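# Cap the open container, bin the two faulty caps

## Task

Screw one of the three caps onto the open container so it is firmly closed, with the container left upright on the bench. The other two caps are defective and must end up in the bin. If the container is dropped, the task fails.

## Robot and tools

Robot: two arms, left_arm and right_arm, each a six-joint arm with a two-finger parallel gripper. Their root links sit at about (+0.035, +0.339, 0) m for left_arm and (+0.025, -0.354, 0) m for right_arm. Each is turned only slightly about z.

Scene frame: the origin is at table-top height, halfway between the nominal bases. +z points up, +x points out over the table, and left_arm is on the +y side. The arm names do not tell you which side of a camera image an arm appears on. Results give each gripper's end_effector_position in metres and end_effector_quat_wxyz, both in the scene frame. That position is the point between the finger pads, roughly 1 cm short of the fingertips. The fingers point along the gripper's own +z axis and close along its y axis. Printed poses can be off by a few centimetres, more when the arm is stretched far.

execute_actions(actions, cameras): actions is a list of actions. Each action is a list of up to 15 rows, one row per 1/30 s control step. If an action has fewer rows, its final row is repeated until 15 steps have run. Every row is a single list of 14 numbers, each from -1 to 1, covering both arms even when only one moves: left dx, dy, dz, rx, ry, rz, opening, then the same seven for the right arm. dx to rz are an offset, not a pose. They are measured along the gripper's own Hand-target axes, starting from the Hand target at the moment the action begins. Every row in an action counts from that same starting point, not from the row before it. A new action starts from the updated Hand target, so sending the same offset twice moves the gripper twice. Scale: 1.0 equals 0.6 m of translation or 180 degrees of rotation. rx, ry, rz form one rotation vector. Opening is absolute: +1 is fully open (0.094 m) and -1 is shut. Sending all six pose numbers as 0 re-commands the current Hand target. A 0 in the opening slot is itself a command, so to keep a gripper as it is, resend its present opening. Images come back only when actions is empty or when cameras names them. Use ["all"] for every camera and [] for none. An unknown camera name rejects the whole call.

move(target, speed, blend, opening_speed, grip_force, blocking, cameras): target is one 14-number row, or a list of up to 15 such rows. It uses the same layout, scale and Hand-target axes as above. Every row in the list is an offset from the same starting Hand targets, not from the previous row. The grippers follow straight paths, and all paths finish together within at most 10 s. They do not steer around obstacles or the other arm.
- speed: m/s, 0.002 to 2.9, default 0.25. Rotation is capped at twice that value in rad/s. Give one number, or one per target.
- blend: metres of corner rounding at intermediate targets. The default 0 makes the path stop at each one.
- opening_speed: rate of the finger command per second on the -1..1 scale, at least 0.2. Use it to close gently on anything fragile.
- grip_force: newtons per finger pad, 10 to 50. It persists until changed. Low values close slowly.
- blocking=false returns after about 0.5 s while the motion continues. Use stop to brake it, which needs some distance.
A changed opening on a later target takes effect only after the arms have come to rest there. The result adds a "move:" line with the outcome: done, off_target, moving, held or fault. It also shows limits such as paced (the pose was clipped) or held (steps were withheld). Done means the arm is within 10 mm and 2 degrees; it says nothing about contact.

wait(seconds 0 to 10) lets time pass while commands are held. stop brakes a running move. zoom_image(camera, region=[x0, y0, x1, y1]) enlarges part of the latest image from cam_high, cam_low or cam_close. Those images are 672x504, and the region may be at most 504 pixels on each side. read_manual returns only licence text. finished_scene(scene) ends the current scene, given by its number, and cannot be undone. The goal must still hold after the robot lets go.

Controller behaviour: on each step, the commanded orientation is clipped to within 40 degrees of the measured one. Friction and load often leave a gripper resting a few centimetres short of its Hand target. Waiting does not fix this; a new command, even all zeros, asks for the pose again, or you can send the missing distance as an offset. An arm that is blocked keeps pushing. To release it, command a target back past where the gripper stands. Keep paths away from an arm's own base, because passing near it can flip the shoulder posture.

Gripping: grip_measured uses the same scale as opening. It reads slightly wide when empty and somewhat below the part's width under a full squeeze. Squeeze force grows as you command below the touch point and jumps to the force limit about 0.06 below it. To release, command well above grip_measured.

Other readouts: joint torques include gravity, carry per-unit offsets and noise, and wrap at ±28 N m on joints 1 to 3. "within noise" means the joint velocities are essentially zero. Holding loads or straining toward unreachable poses heats the motors. A MOTOR HOT line appears at 75 °C. At 90 °C that arm folds up and stays idle, and at 100 °C it goes limp.

Avoid: any contact or pressing between the two arms, including one gripper closing on the other's fingers; fast impacts with the table or fixtures; dropping the container; letting a part fall from height or go off the table; releasing parts while they are still moving; and strain on the wrist camera cables. Faster motion means harder hits, and the further a target lies beyond a contact, the harder it presses. Loose objects may occasionally be nudged by outside disturbances.

Each tool is called after "Call:" in YAML: its name, and indented under it one key for each argument.

## Session

Call:
execute_actions:
  actions: []

Scene clock: 0.00 s.
left_arm: end_effector_position=(+0.4225, +0.3972, +0.1544) grip_measured=+1.000 end_effector_quat_wxyz=(+0.698, -0.102, +0.700, +0.111) | right_arm: end_effector_position=(+0.4042, -0.3636, +0.1553) grip_measured=+1.000 end_effector_quat_wxyz=(+0.698, +0.019, +0.715, -0.036)
Joint positions: left_arm=[-0.024 1.63 0.266 1.363 -0.285 0.014 0.094] | right_arm=[0.028 1.526 0.217 1.285 0.096 -0.024 0.094]
Joint velocities: within noise
Joint torques (N m): no reading
Heat: left arm: 25 °C; right arm: 22 °C.
Hand target: left_arm +0.4229, +0.3975, +0.1549; +0.698, -0.102, +0.700, +0.112 | right_arm +0.4048, -0.3636, +0.1556; +0.697, +0.019, +0.716, -0.036
Tool commands: left_gripper/opening=+1.0 right_gripper/opening=+1.0

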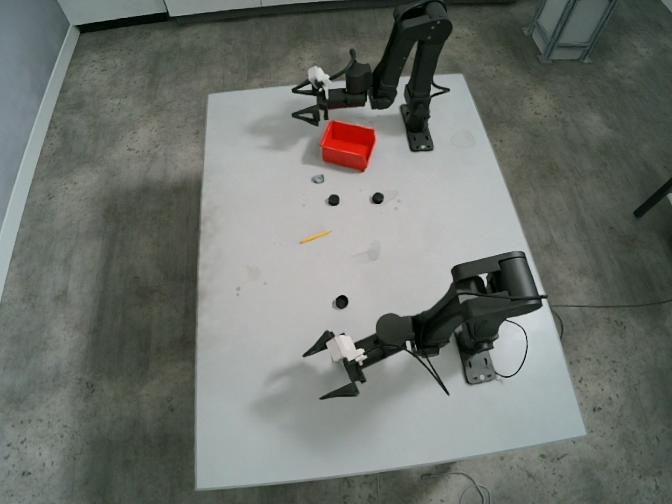

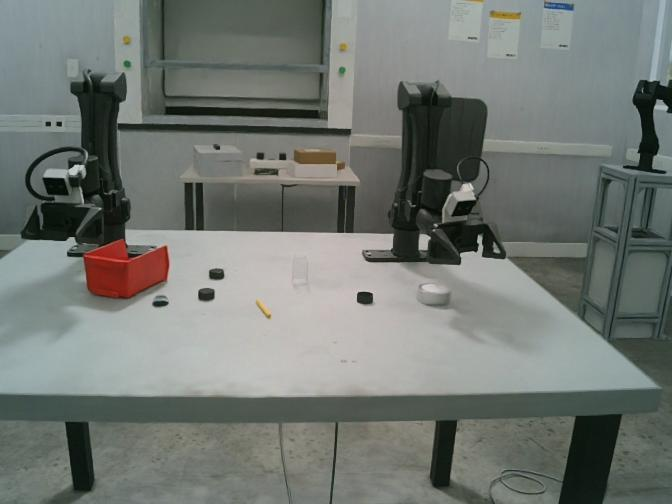

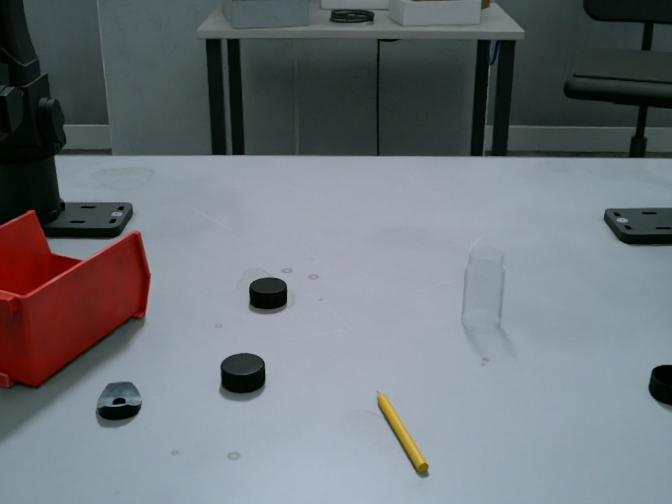

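Call:
zoom_image:
  camera: "cam_close"
  region: [80, 240, 320, 420]

Call:
zoom_image:
  camera: "cam_close"
  region: [400, 200, 672, 420]

Call:
zoom_image:
  camera: "cam_high"
  region: [280, 100, 420, 205]

Call:
zoom_image:
  camera: "cam_high"
  region: [290, 220, 430, 325]

Call:
zoom_image:
  camera: "cam_low"
  region: [320, 240, 500, 340]

Call:
zoom_image:
  camera: "cam_low"
  region: [60, 230, 260, 330]

Scaled by 2.100 from the camera's 672x504 image, which has a finer 960x720 frame.

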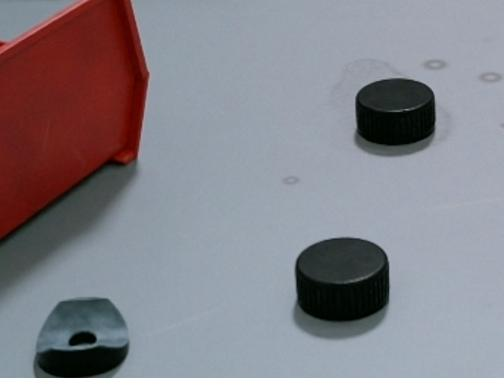

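Scaled by 1.853 from the camera's 672x504 image, which has a finer 960x720 frame.

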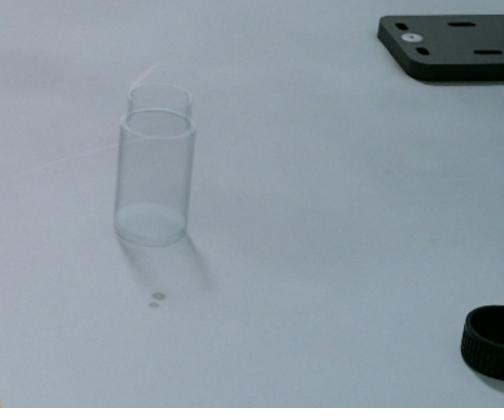

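Scaled by 3.600 from the camera's 672x504 image, which has a finer 960x720 frame.

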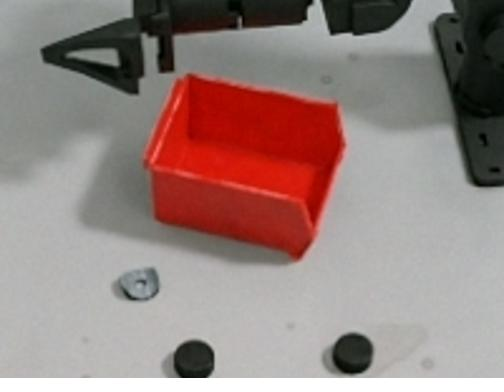

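Scaled by 3.600 from the camera's 672x504 image, which has a finer 960x720 frame.

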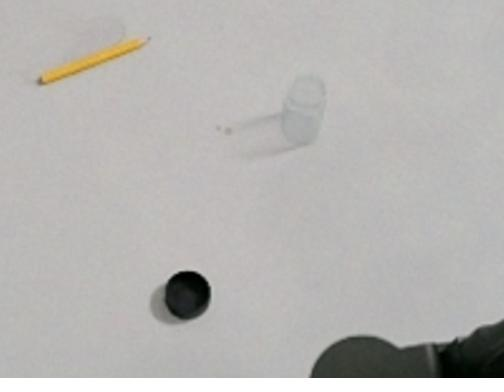

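Scaled by 2.800 from the camera's 672x504 image, which has a finer 960x720 frame.

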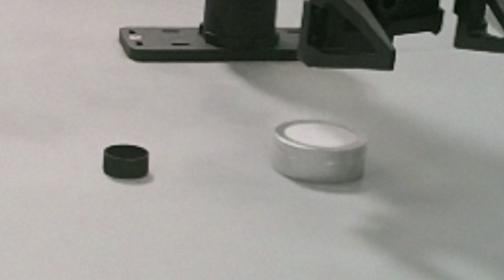

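Scaled by 2.520 from the camera's 672x504 image, which has a finer 960x720 frame.

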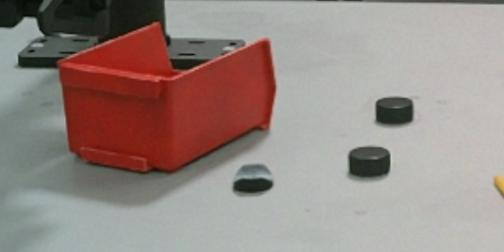

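Call:
zoom_image:
  camera: "cam_high"
  region: [430, 300, 530, 400]

Call:
zoom_image:
  camera: "cam_high"
  region: [280, 310, 380, 410]

Call:
zoom_image:
  camera: "cam_high"
  region: [280, 60, 440, 180]

Call:
zoom_image:
  camera: "cam_close"
  region: [0, 180, 160, 300]

Call:
zoom_image:
  camera: "cam_close"
  region: [572, 180, 672, 255]

Scaled by 5.040 from the camera's 672x504 image, which has a finer 960x720 frame.

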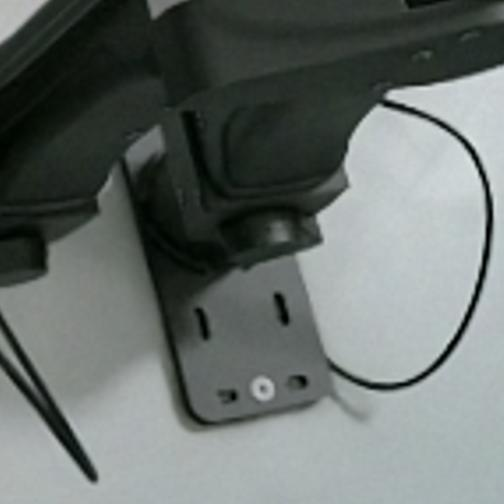

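Scaled by 5.040 from the camera's 672x504 image, which has a finer 960x720 frame.

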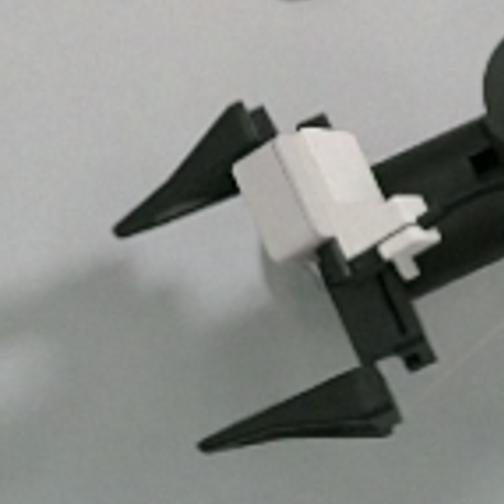

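Scaled by 3.150 from the camera's 672x504 image, which has a finer 960x720 frame.

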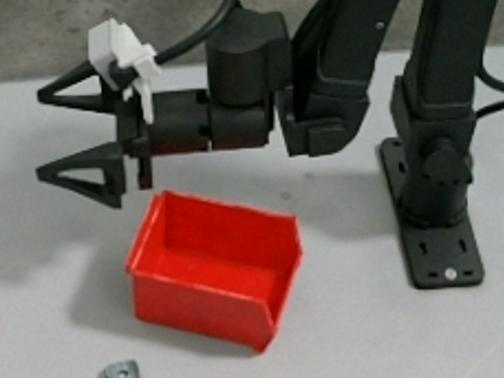

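Scaled by 3.150 from the camera's 672x504 image, which has a finer 960x720 frame.

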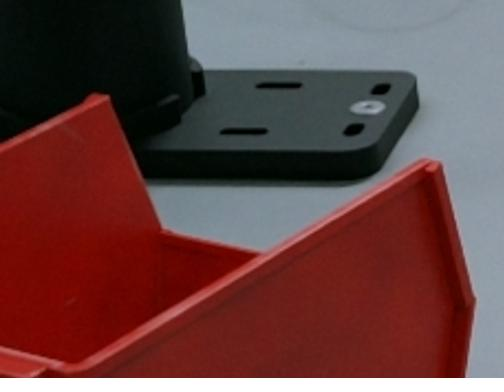

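Scaled by 5.040 from the camera's 672x504 image, which has a finer 960x720 frame.

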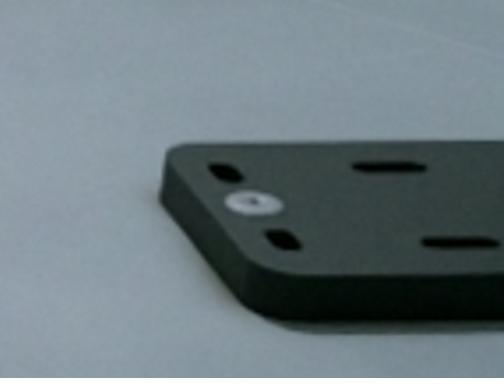

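Call:
zoom_image:
  camera: "cam_high"
  region: [322, 282, 362, 322]

Call:
zoom_image:
  camera: "cam_high"
  region: [315, 180, 395, 220]

Call:
zoom_image:
  camera: "cam_close"
  region: [632, 350, 672, 420]

Call:
zoom_image:
  camera: "cam_low"
  region: [345, 280, 385, 310]

Call:
zoom_image:
  camera: "cam_low"
  region: [190, 260, 240, 310]

Call:
zoom_image:
  camera: "cam_low"
  region: [270, 240, 330, 300]

Call:
zoom_image:
  camera: "cam_close"
  region: [440, 220, 530, 350]

Scaled by 12.600 from the camera's 672x504 image, which has a finer 960x720 frame.

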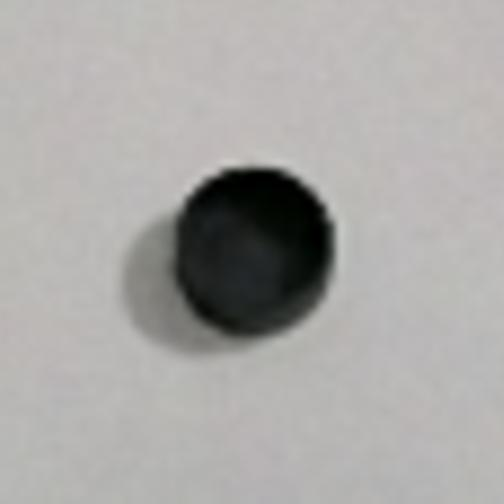

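Scaled by 6.300 from the camera's 672x504 image, which has a finer 960x720 frame.

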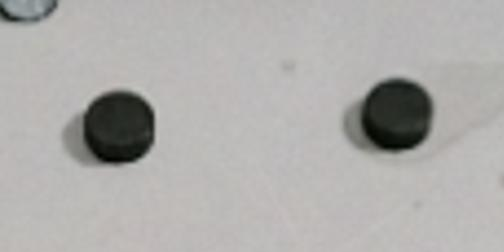

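Scaled by 7.200 from the camera's 672x504 image, which has a finer 960x720 frame.

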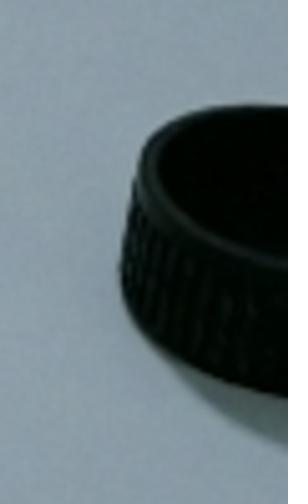

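Scaled by 12.600 from the camera's 672x504 image, which has a finer 960x720 frame.

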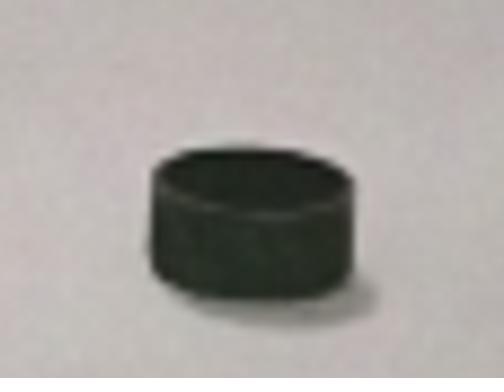

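Scaled by 10.080 from the camera's 672x504 image, which has a finer 960x720 frame.

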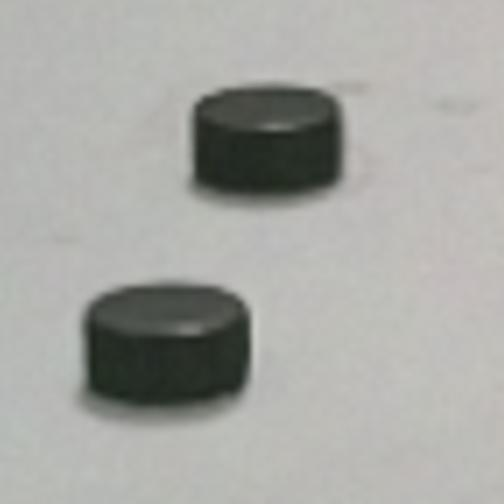

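Scaled by 8.400 from the camera's 672x504 image, which has a finer 960x720 frame.

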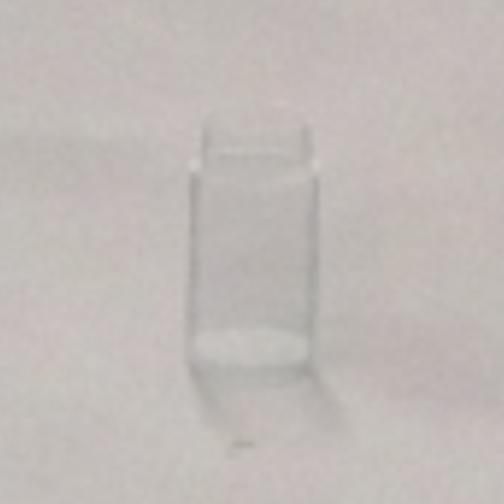

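Scaled by 3.877 from the camera's 672x504 image, which has a finer 960x720 frame.

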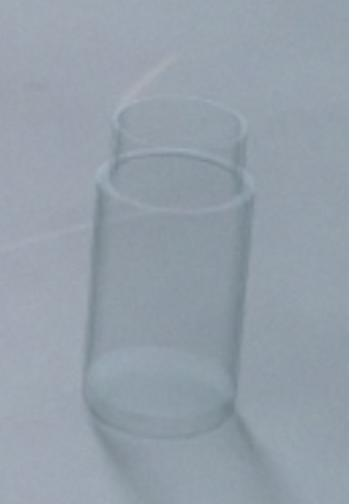

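Call:
move:
  target:
    - [0,0,0,0,0,0,1,-0.2407,0.0467,-0.0518,-0.0127,0.2456,-0.0067,1]
    - [0,0,0,0,0,0,1,0.0032,0.4147,-0.1655,-0.0254,0.4912,-0.0134,0.2]
  blend: [0.05,0]
  speed: 0.3
  cameras: ["all"]

Scene clock: 114.80 s.
left_arm: end_effector_position=(+0.4225, +0.3972, +0.1544) grip_measured=+1.000 end_effector_quat_wxyz=(+0.698, -0.102, +0.700, +0.111) | right_arm: end_effector_position=(+0.3241, -0.1105, +0.1478) grip_measured=+0.202 end_effector_quat_wxyz=(+0.002, -0.005, +1.000, -0.003)
Joint positions: left_arm=[-0.024 1.63 0.266 1.363 -0.285 0.014 0.094] | right_arm=[0.694 2.034 1.968 -1.505 0.007 0.674 0.056]
Joint torques (N m): left_arm=[-0.03 -5.09 4.97 1.42 -0.01 -0.05] | right_arm=[0.06 -9.46 8.5 0.23 -0.06 0.14]
Heat: left arm: 30 °C; right arm: 31 °C.
Hand target: left_arm +0.4229, +0.3975, +0.1549; +0.698, -0.102, +0.700, +0.112 | right_arm +0.3250, -0.1079, +0.1498; +0.000, +0.000, +1.000, -0.001
Off the commanded pose: left_arm 0.001 m, 0 deg | right_arm 0.003 m, 1 deg.
move: done

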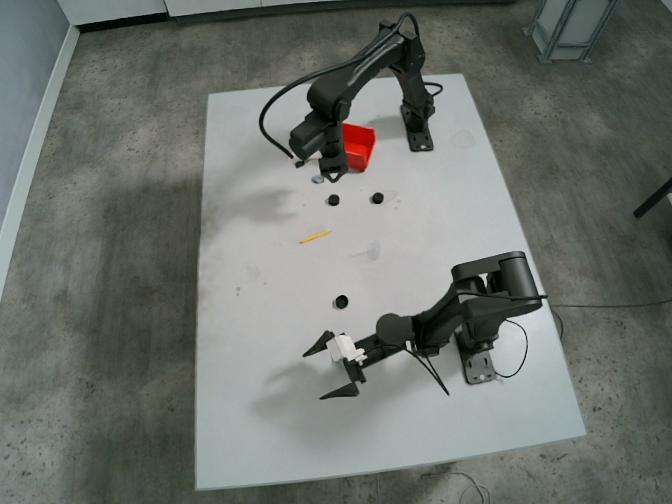

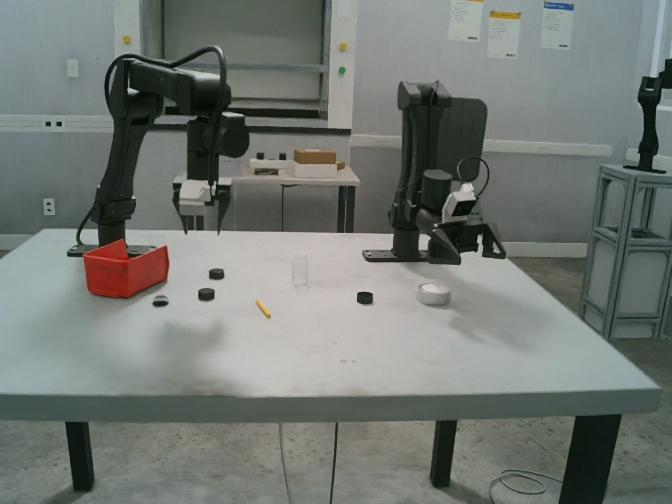

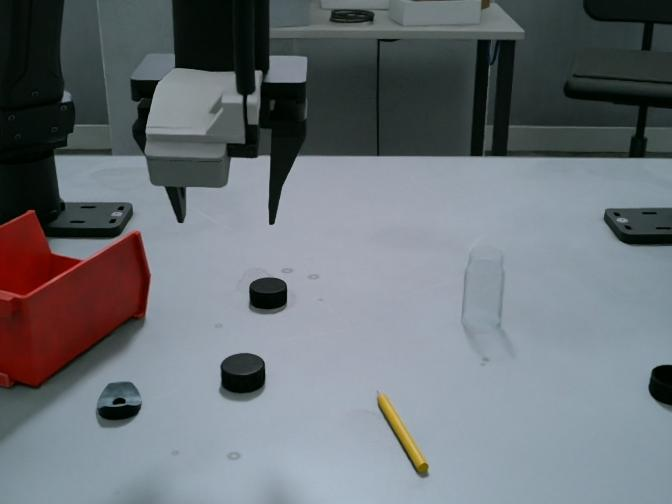

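Call:
move:
  target: [0,0,0,0,0,0,1,0.025,-0.0,0.15,0,0,0,0.2]
  speed: 0.25
  cameras: ["cam_high","cam_close","cam_low"]

Call:
zoom_image:
  camera: "cam_close"
  region: [150, 240, 350, 420]

Call:
zoom_image:
  camera: "cam_high"
  region: [290, 150, 390, 225]

Call:
zoom_image:
  camera: "cam_low"
  region: [150, 220, 270, 320]

Scene clock: 135.60 s.
left_arm: end_effector_position=(+0.4225, +0.3972, +0.1544) grip_measured=+1.000 end_effector_quat_wxyz=(+0.698, -0.102, +0.700, +0.111) | right_arm: end_effector_position=(+0.3111, -0.1113, +0.0547) grip_measured=+0.202 end_effector_quat_wxyz=(-0.009, -0.002, +1.000, -0.010)
Joint positions: left_arm=[-0.024 1.63 0.266 1.363 -0.285 0.014 0.094] | right_arm=[0.712 2.023 1.58 -1.155 0.004 0.698 0.056]
Joint torques (N m): left_arm=[-0.05 -4.88 4.79 1.42 -0.03 -0.03] | right_arm=[0.5 -11.92 5.15 0.51 -0.04 0.14]
Heat: left arm: 30 °C; right arm: 27 °C.
Hand target: left_arm +0.4229, +0.3975, +0.1549; +0.698, -0.102, +0.700, +0.112 | right_arm +0.3101, -0.1080, +0.0598; +0.000, +0.000, +1.000, -0.001
Off the commanded pose: left_arm 0.001 m, 0 deg | right_arm 0.006 m, 2 deg.
move: done

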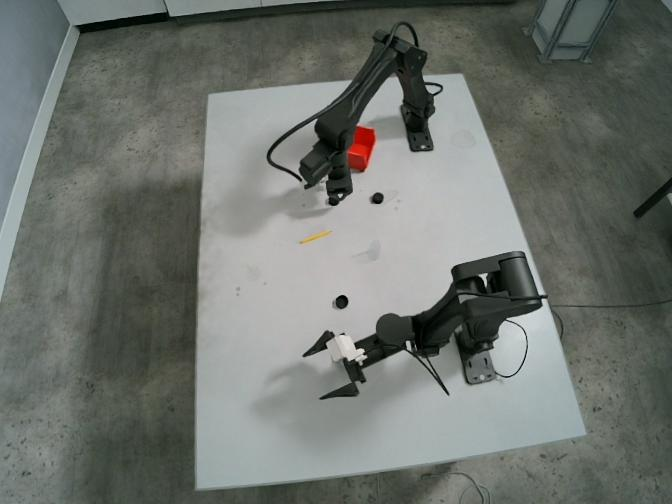

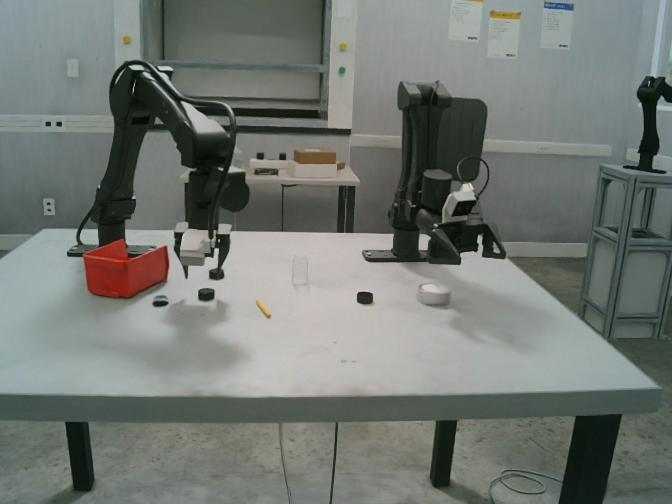

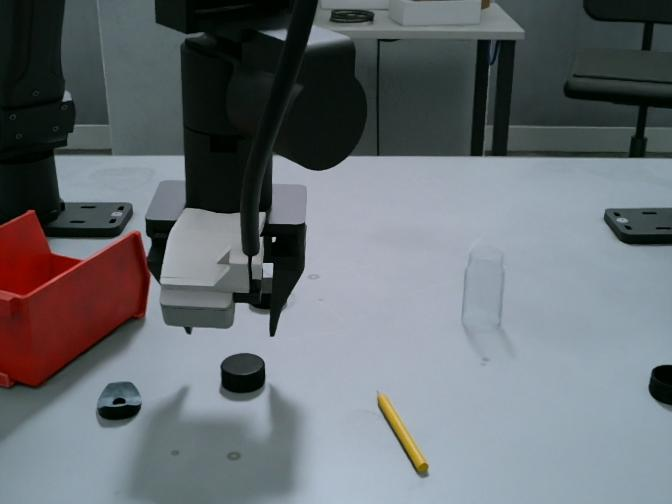

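Scaled by 2.520 from the camera's 672x504 image, which has a finer 960x720 frame.

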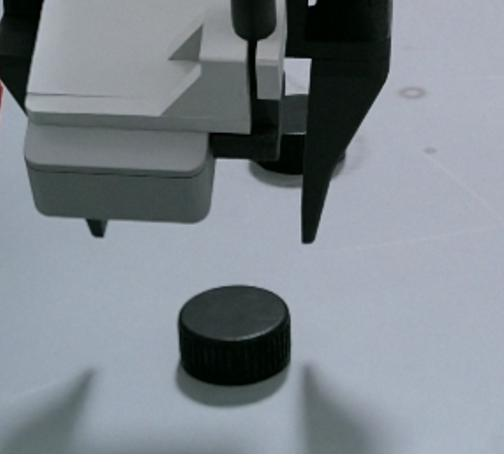

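Scaled by 5.040 from the camera's 672x504 image, which has a finer 960x720 frame.

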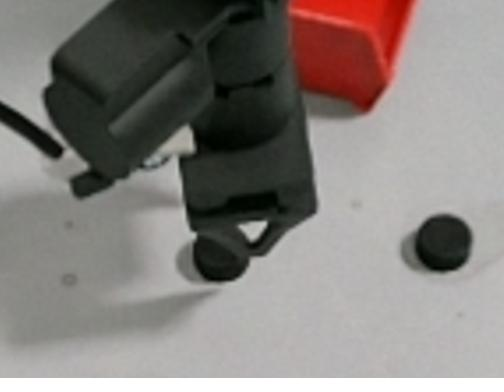

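Scaled by 4.200 from the camera's 672x504 image, which has a finer 960x720 frame.

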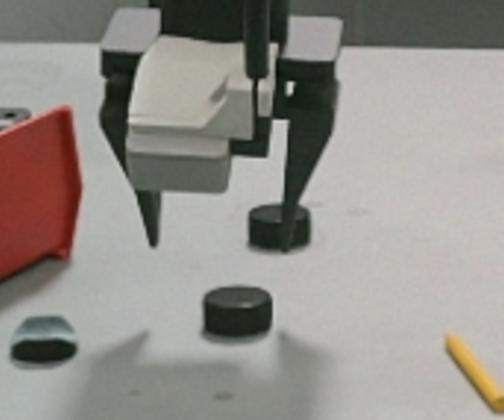

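Call:
move:
  target: [0,0,0,0,0,0,1,0.0218,0.0088,0.068,-0.0064,-0.0057,0,0.2]
  speed: 0.15
  cameras: ["cam_close","cam_low"]

Call:
zoom_image:
  camera: "cam_close"
  region: [150, 280, 330, 420]

Call:
zoom_image:
  camera: "cam_low"
  region: [150, 230, 270, 320]

Scene clock: 152.13 s.
left_arm: end_effector_position=(+0.4225, +0.3972, +0.1544) grip_measured=+1.000 end_effector_quat_wxyz=(+0.698, -0.102, +0.700, +0.111) | right_arm: end_effector_position=(+0.2962, -0.1096, +0.0219) grip_measured=+0.202 end_effector_quat_wxyz=(-0.002, -0.001, +1.000, -0.003)
Joint positions: left_arm=[-0.024 1.63 0.266 1.363 -0.285 0.014 0.094] | right_arm=[0.741 2.001 1.413 -0.989 0.001 0.728 0.056]
Joint torques (N m): left_arm=[0.06 -4.94 4.97 1.42 -0.03 -0.03] | right_arm=[0.75 -10.17 4.34 0.84 -0.05 0.19]
Heat: left arm: 30 °C; right arm: 26 °C.
Hand target: left_arm +0.4229, +0.3975, +0.1549; +0.698, -0.102, +0.700, +0.112 | right_arm +0.2971, -0.1028, +0.0190; +0.009, +0.000, +1.000, +0.009
Off the commanded pose: left_arm 0.001 m, 0 deg | right_arm 0.008 m, 2 deg.
move: done
Images, in order (width x height): cam_low 672x504, cam_close 672x504.

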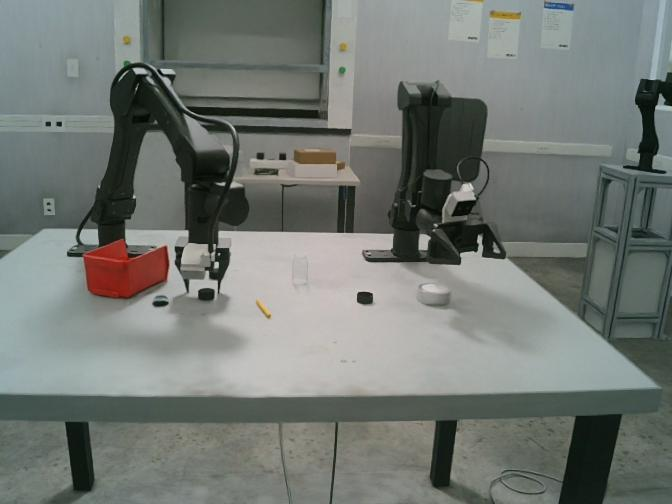

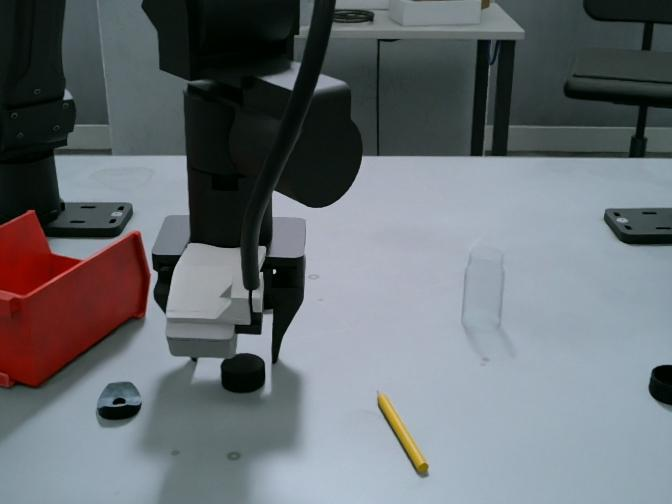

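Scaled by 2.800 from the camera's 672x504 image, which has a finer 960x720 frame.

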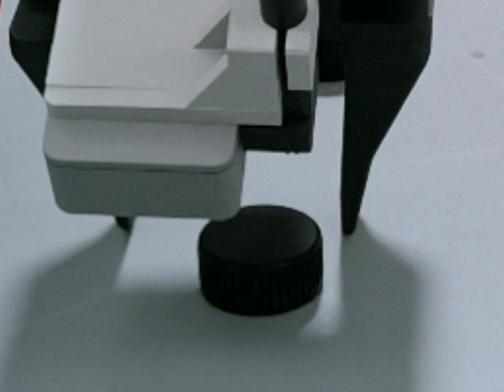

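Scaled by 4.200 from the camera's 672x504 image, which has a finer 960x720 frame.

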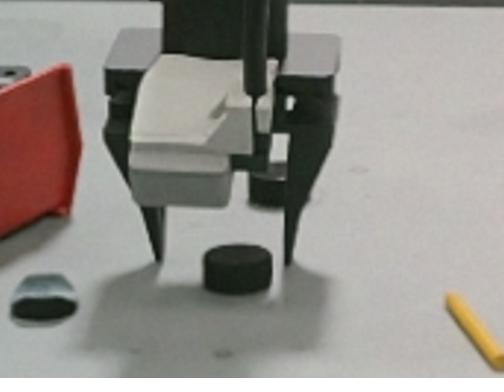

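Call:
move:
  target: [0,0,0,0,0,0,1,-0.0032,0.0102,0.014,0,0,0,0.2]
  speed: 0.1
  cameras: ["cam_close"]

Call:
zoom_image:
  camera: "cam_close"
  region: [150, 280, 330, 420]

Scene clock: 163.03 s.
left_arm: end_effector_position=(+0.4225, +0.3972, +0.1544) grip_measured=+1.000 end_effector_quat_wxyz=(+0.698, -0.102, +0.700, +0.111) | right_arm: end_effector_position=(+0.3019, -0.0985, +0.0221) grip_measured=+0.202 end_effector_quat_wxyz=(+0.015, -0.001, +1.000, +0.013)
Joint positions: left_arm=[-0.024 1.63 0.266 1.363 -0.285 0.014 0.094] | right_arm=[0.752 2.001 1.413 -0.942 0 0.74 0.056]
Joint torques (N m): left_arm=[0.05 -4.9 5.04 1.42 -0.08 -0.03] | right_arm=[0.57 -8.1 5.2 0.67 -0.01 0.13]
Heat: left arm: 30 °C; right arm: 25 °C.
Hand target: left_arm +0.4229, +0.3975, +0.1549; +0.698, -0.102, +0.700, +0.112 | right_arm +0.2990, -0.0964, +0.0107; +0.009, +0.000, +1.000, +0.010
Off the commanded pose: left_arm 0.001 m, 0 deg | right_arm 0.012 m, 1 deg.
move: off_target (right_arm)
Images, in order (width x height): cam_close 672x504.

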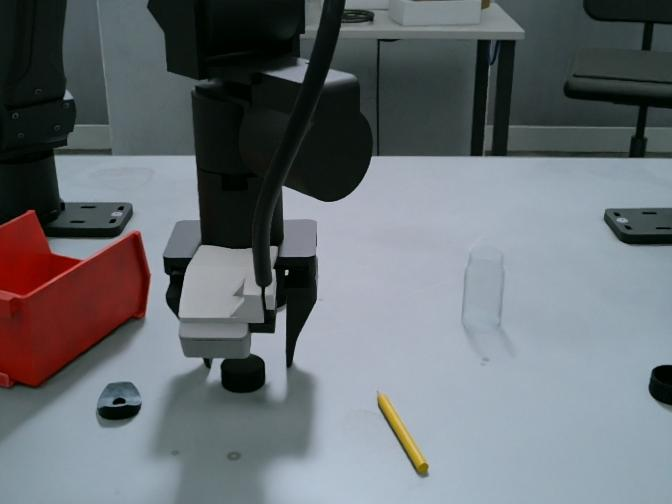

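Scaled by 2.800 from the camera's 672x504 image, which has a finer 960x720 frame.

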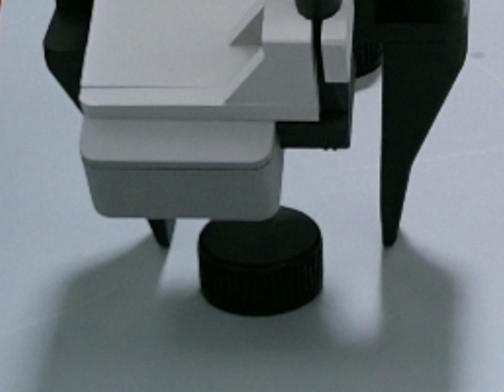

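Call:
zoom_image:
  camera: "cam_close"
  region: [195, 345, 305, 400]

Scaled by 4.582 from the camera's 672x504 image, which has a finer 960x720 frame.

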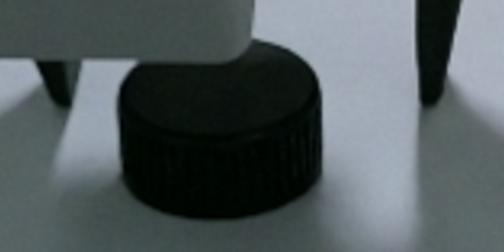

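Call:
move:
  target: [0,0,0,0,0,0,1,-0.0317,-0.0035,-0.0313,0.003,0.003,0,0.2]
  speed: 0.1
  cameras: ["cam_close", "cam_low"]

Call:
zoom_image:
  camera: "cam_close"
  region: [170, 300, 330, 410]

Call:
zoom_image:
  camera: "cam_low"
  region: [160, 240, 260, 320]

Scene clock: 195.40 s.
left_arm: end_effector_position=(+0.4225, +0.3972, +0.1544) grip_measured=+1.000 end_effector_quat_wxyz=(+0.698, -0.102, +0.700, +0.111) | right_arm: end_effector_position=(+0.3148, -0.0987, +0.0333) grip_measured=+0.202 end_effector_quat_wxyz=(+0.010, +0.001, +1.000, +0.009)
Joint positions: left_arm=[-0.024 1.63 0.266 1.363 -0.285 0.014 0.094] | right_arm=[0.729 2.034 1.508 -1.017 0 0.722 0.056]
Joint torques (N m): left_arm=[-0.1 -5.04 4.92 1.41 -0.02 -0.06] | right_arm=[-0.5 -8.43 8.1 0.28 -0.02 -0.07]
Heat: left arm: 30 °C; right arm: 25 °C.
Hand target: left_arm +0.4229, +0.3975, +0.1549; +0.698, -0.102, +0.700, +0.112 | right_arm +0.3177, -0.0990, +0.0297; +0.004, +0.000, +1.000, +0.005
Off the commanded pose: left_arm 0.001 m, 0 deg | right_arm 0.004 m, 1 deg.
move: done
Images, in order (width x height): cam_low 672x504, cam_close 672x504.

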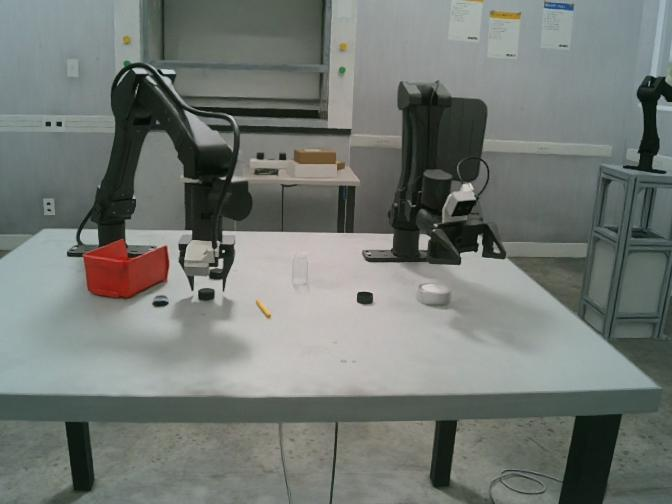

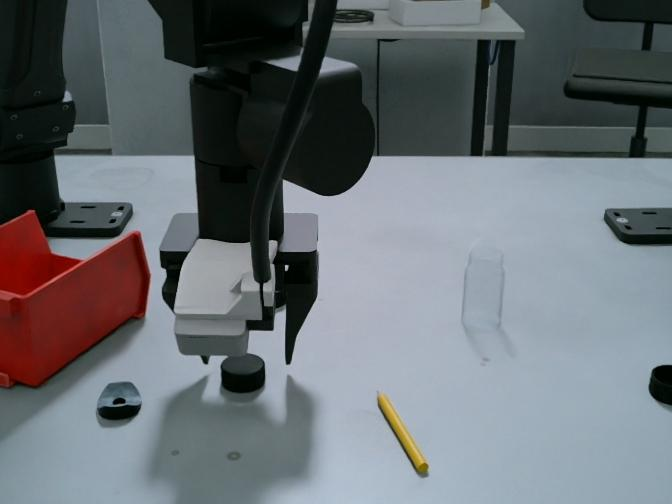

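Scaled by 3.150 from the camera's 672x504 image, which has a finer 960x720 frame.

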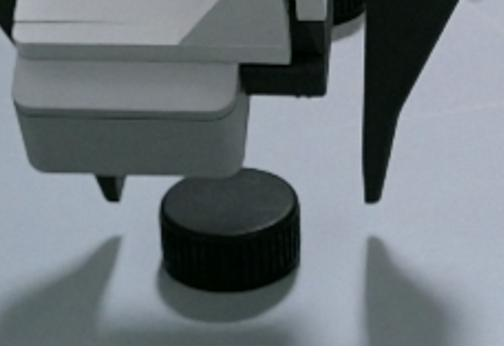

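Scaled by 5.040 from the camera's 672x504 image, which has a finer 960x720 frame.

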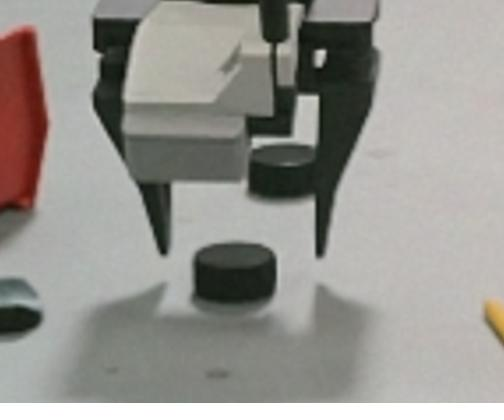

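Call:
move:
  target: [0,0,0,0,0,0,1,-0.0063,-0.0042,0.009,0,0,0,0.2]
  speed: 0.1
  cameras: ["cam_close"]

Call:
zoom_image:
  camera: "cam_close"
  region: [170, 300, 330, 410]

Scene clock: 201.53 s.
left_arm: end_effector_position=(+0.4225, +0.3972, +0.1544) grip_measured=+1.000 end_effector_quat_wxyz=(+0.698, -0.102, +0.700, +0.111) | right_arm: end_effector_position=(+0.3161, -0.1021, +0.0282) grip_measured=+0.202 end_effector_quat_wxyz=(+0.005, +0.001, +1.000, +0.004)
Joint positions: left_arm=[-0.024 1.63 0.266 1.363 -0.285 0.014 0.094] | right_arm=[0.721 2.047 1.508 -1.018 0 0.712 0.056]
Joint torques (N m): left_arm=[0.03 -4.81 5.05 1.38 0 -0.03] | right_arm=[-0.72 -8.75 7.57 0.44 -0.03 -0.09]
Heat: left arm: 30 °C; right arm: 25 °C.
Hand target: left_arm +0.4229, +0.3975, +0.1549; +0.698, -0.102, +0.700, +0.112 | right_arm +0.3215, -0.1014, +0.0244; +0.004, +0.000, +1.000, +0.005
Off the commanded pose: left_arm 0.001 m, 0 deg | right_arm 0.007 m, 0 deg.
move: done
Images, in order (width x height): cam_close 672x504.

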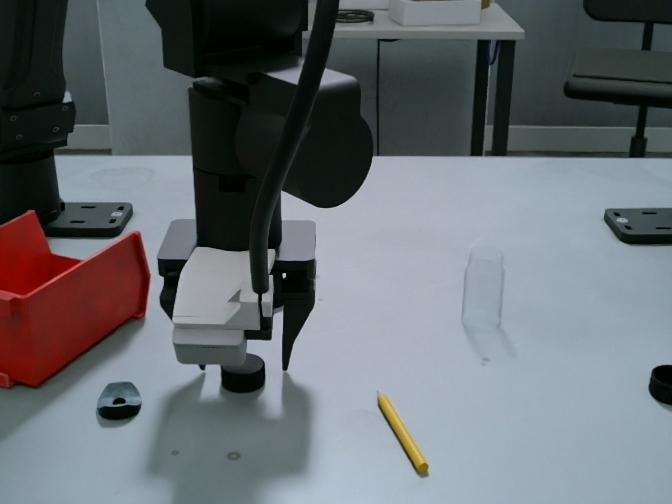

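Scaled by 3.150 from the camera's 672x504 image, which has a finer 960x720 frame.

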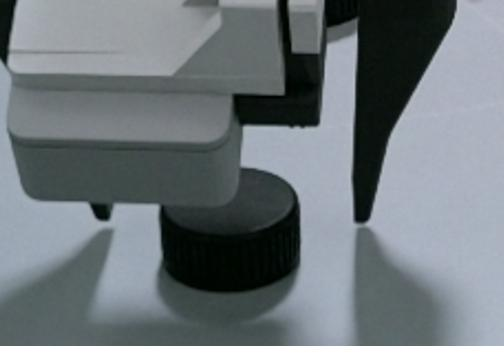

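Call:
move:
  target: [0,0,0,0,0,0,1,-0.01,-0.0,0.005,0,0,0,0.2]
  speed: 0.1
  cameras: ["cam_close"]

Call:
zoom_image:
  camera: "cam_close"
  region: [170, 300, 330, 410]

Scene clock: 208.43 s.
left_arm: end_effector_position=(+0.4225, +0.3972, +0.1544) grip_measured=+1.000 end_effector_quat_wxyz=(+0.698, -0.102, +0.700, +0.111) | right_arm: end_effector_position=(+0.3199, -0.1039, +0.0237) grip_measured=+0.202 end_effector_quat_wxyz=(+0.002, +0.001, +1.000, +0.002)
Joint positions: left_arm=[-0.024 1.63 0.266 1.363 -0.285 0.014 0.094] | right_arm=[0.71 2.067 1.519 -1.018 0 0.701 0.056]
Joint torques (N m): left_arm=[-0.02 -4.9 4.81 1.38 -0.05 -0.04] | right_arm=[-0.66 -8.84 8.25 0.43 -0.01 -0.05]
Heat: left arm: 30 °C; right arm: 26 °C.
Hand target: left_arm +0.4229, +0.3975, +0.1549; +0.698, -0.102, +0.700, +0.112 | right_arm +0.3275, -0.1014, +0.0215; +0.004, +0.000, +1.000, +0.005
Off the commanded pose: left_arm 0.001 m, 0 deg | right_arm 0.008 m, 0 deg.
move: done
Images, in order (width x height): cam_close 672x504.

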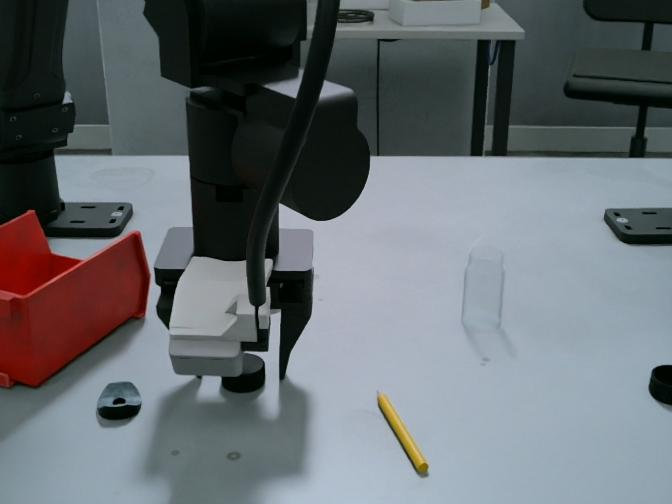

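Scaled by 3.150 from the camera's 672x504 image, which has a finer 960x720 frame.

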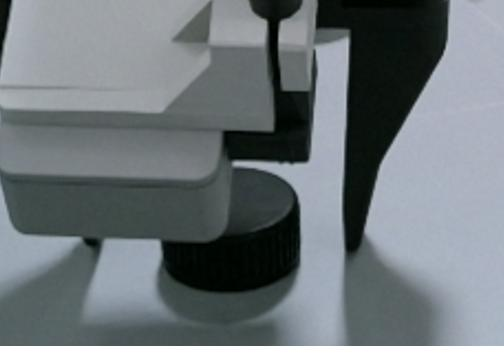

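Call:
move:
  target: [0,0,0,0,0,0,1,0.008,0.002,-0.004,0,0,0,-0.42]
  speed: 0.1
  grip_force: [50, 25]
  opening_speed: 0.5
  cameras: ["cam_close"]

Call:
zoom_image:
  camera: "cam_close"
  region: [170, 300, 330, 410]

Scene clock: 216.03 s.
left_arm: end_effector_position=(+0.4225, +0.3972, +0.1544) grip_measured=+1.000 end_effector_quat_wxyz=(+0.698, -0.102, +0.700, +0.111) | right_arm: end_effector_position=(+0.3199, -0.1039, +0.0237) grip_measured=-0.331 end_effector_quat_wxyz=(+0.002, +0.000, +1.000, +0.002)
Joint positions: left_arm=[-0.024 1.63 0.266 1.363 -0.285 0.014 0.094] | right_arm=[0.71 2.067 1.519 -1.018 0 0.701 0.031]
Joint torques (N m): left_arm=[0.03 -5.01 4.9 1.43 -0.02 -0.06] | right_arm=[0.1 -9.73 7.38 0.42 -0.02 0.04]
Heat: left arm: 30 °C; right arm: 26 °C.
Hand target: left_arm +0.4229, +0.3975, +0.1549; +0.698, -0.102, +0.700, +0.112 | right_arm +0.3227, -0.1002, +0.0238; +0.004, +0.000, +1.000, +0.005
Off the commanded pose: left_arm 0.001 m, 0 deg | right_arm 0.005 m, 0 deg.
grip_force (N): 50, 25
move: done
Images, in order (width x height): cam_close 672x504.

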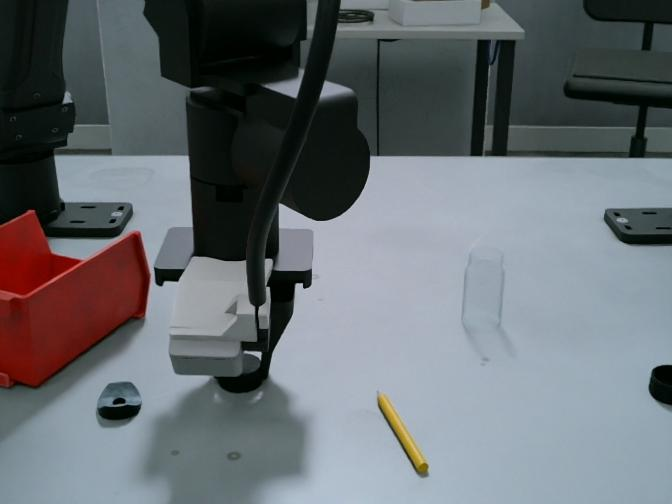

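Scaled by 3.150 from the camera's 672x504 image, which has a finer 960x720 frame.

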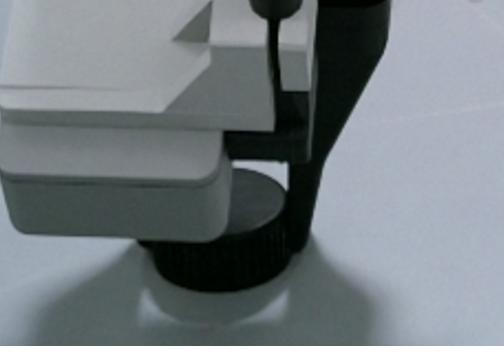

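Call:
move:
  target:
    - [0,0,0,0,0,0,1,0,0,-0.177,0,0,0,-0.42]
    - [0,0,0,0,0,0,1,-0.412,0.083,-0.335,0.0025,-0.497,-0.0025,-0.42]
  speed: 0.2
  blend: [0.03,0]
  cameras: ["all"]

Call:
zoom_image:
  camera: "cam_close"
  region: [250, 150, 450, 300]

Scene clock: 234.27 s.
left_arm: end_effector_position=(+0.4225, +0.3972, +0.1544) grip_measured=+1.000 end_effector_quat_wxyz=(+0.698, -0.102, +0.700, +0.111) | right_arm: end_effector_position=(+0.5620, -0.0516, +0.2275) grip_measured=-0.332 end_effector_quat_wxyz=(+0.704, -0.003, +0.710, +0.002)
Joint positions: left_arm=[-0.024 1.63 0.266 1.363 -0.285 0.014 0.094] | right_arm=[0.709 2.168 1.49 0.665 0.693 0.007 0.031]
Joint torques (N m): left_arm=[-0.02 -4.86 4.88 1.42 -0.03 -0.05] | right_arm=[-0.65 -10.86 9.46 2.02 -0.01 0.01]
Heat: left arm: 31 °C; right arm: 27 °C.
Hand target: left_arm +0.4229, +0.3975, +0.1549; +0.698, -0.102, +0.700, +0.112 | right_arm +0.5681, -0.0522, +0.2275; +0.707, +0.000, +0.707, +0.000
Off the commanded pose: left_arm 0.001 m, 0 deg | right_arm 0.006 m, 1 deg.
grip_force (N): 50, 25
move: done

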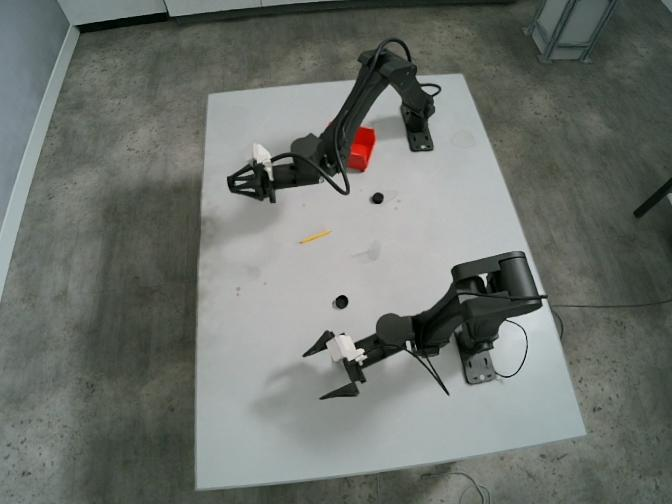

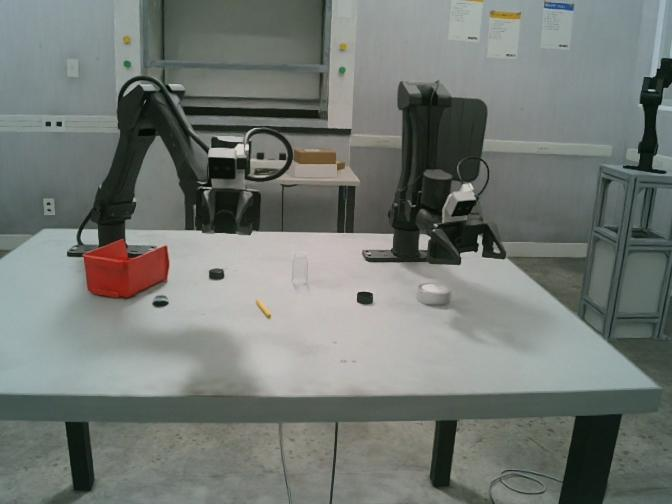

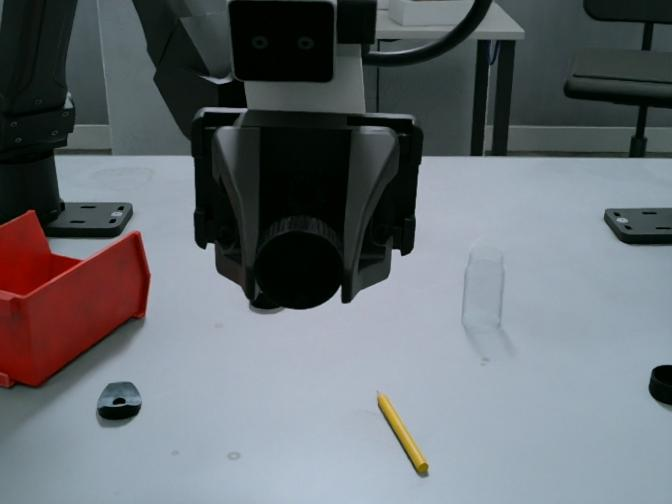

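Scaled by 2.520 from the camera's 672x504 image, which has a finer 960x720 frame.

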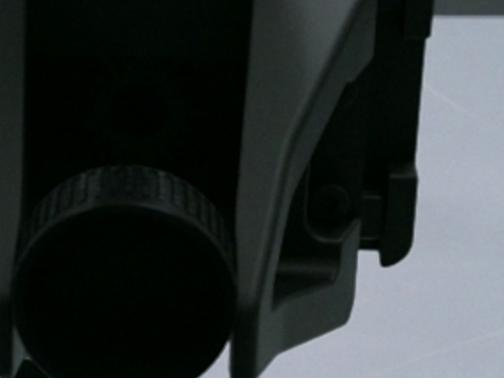

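Call:
zoom_image:
  camera: "cam_close"
  region: [240, 205, 360, 320]

Scaled by 4.200 from the camera's 672x504 image, which has a finer 960x720 frame.

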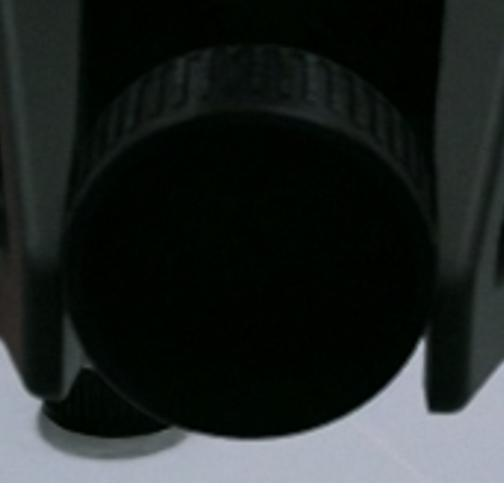

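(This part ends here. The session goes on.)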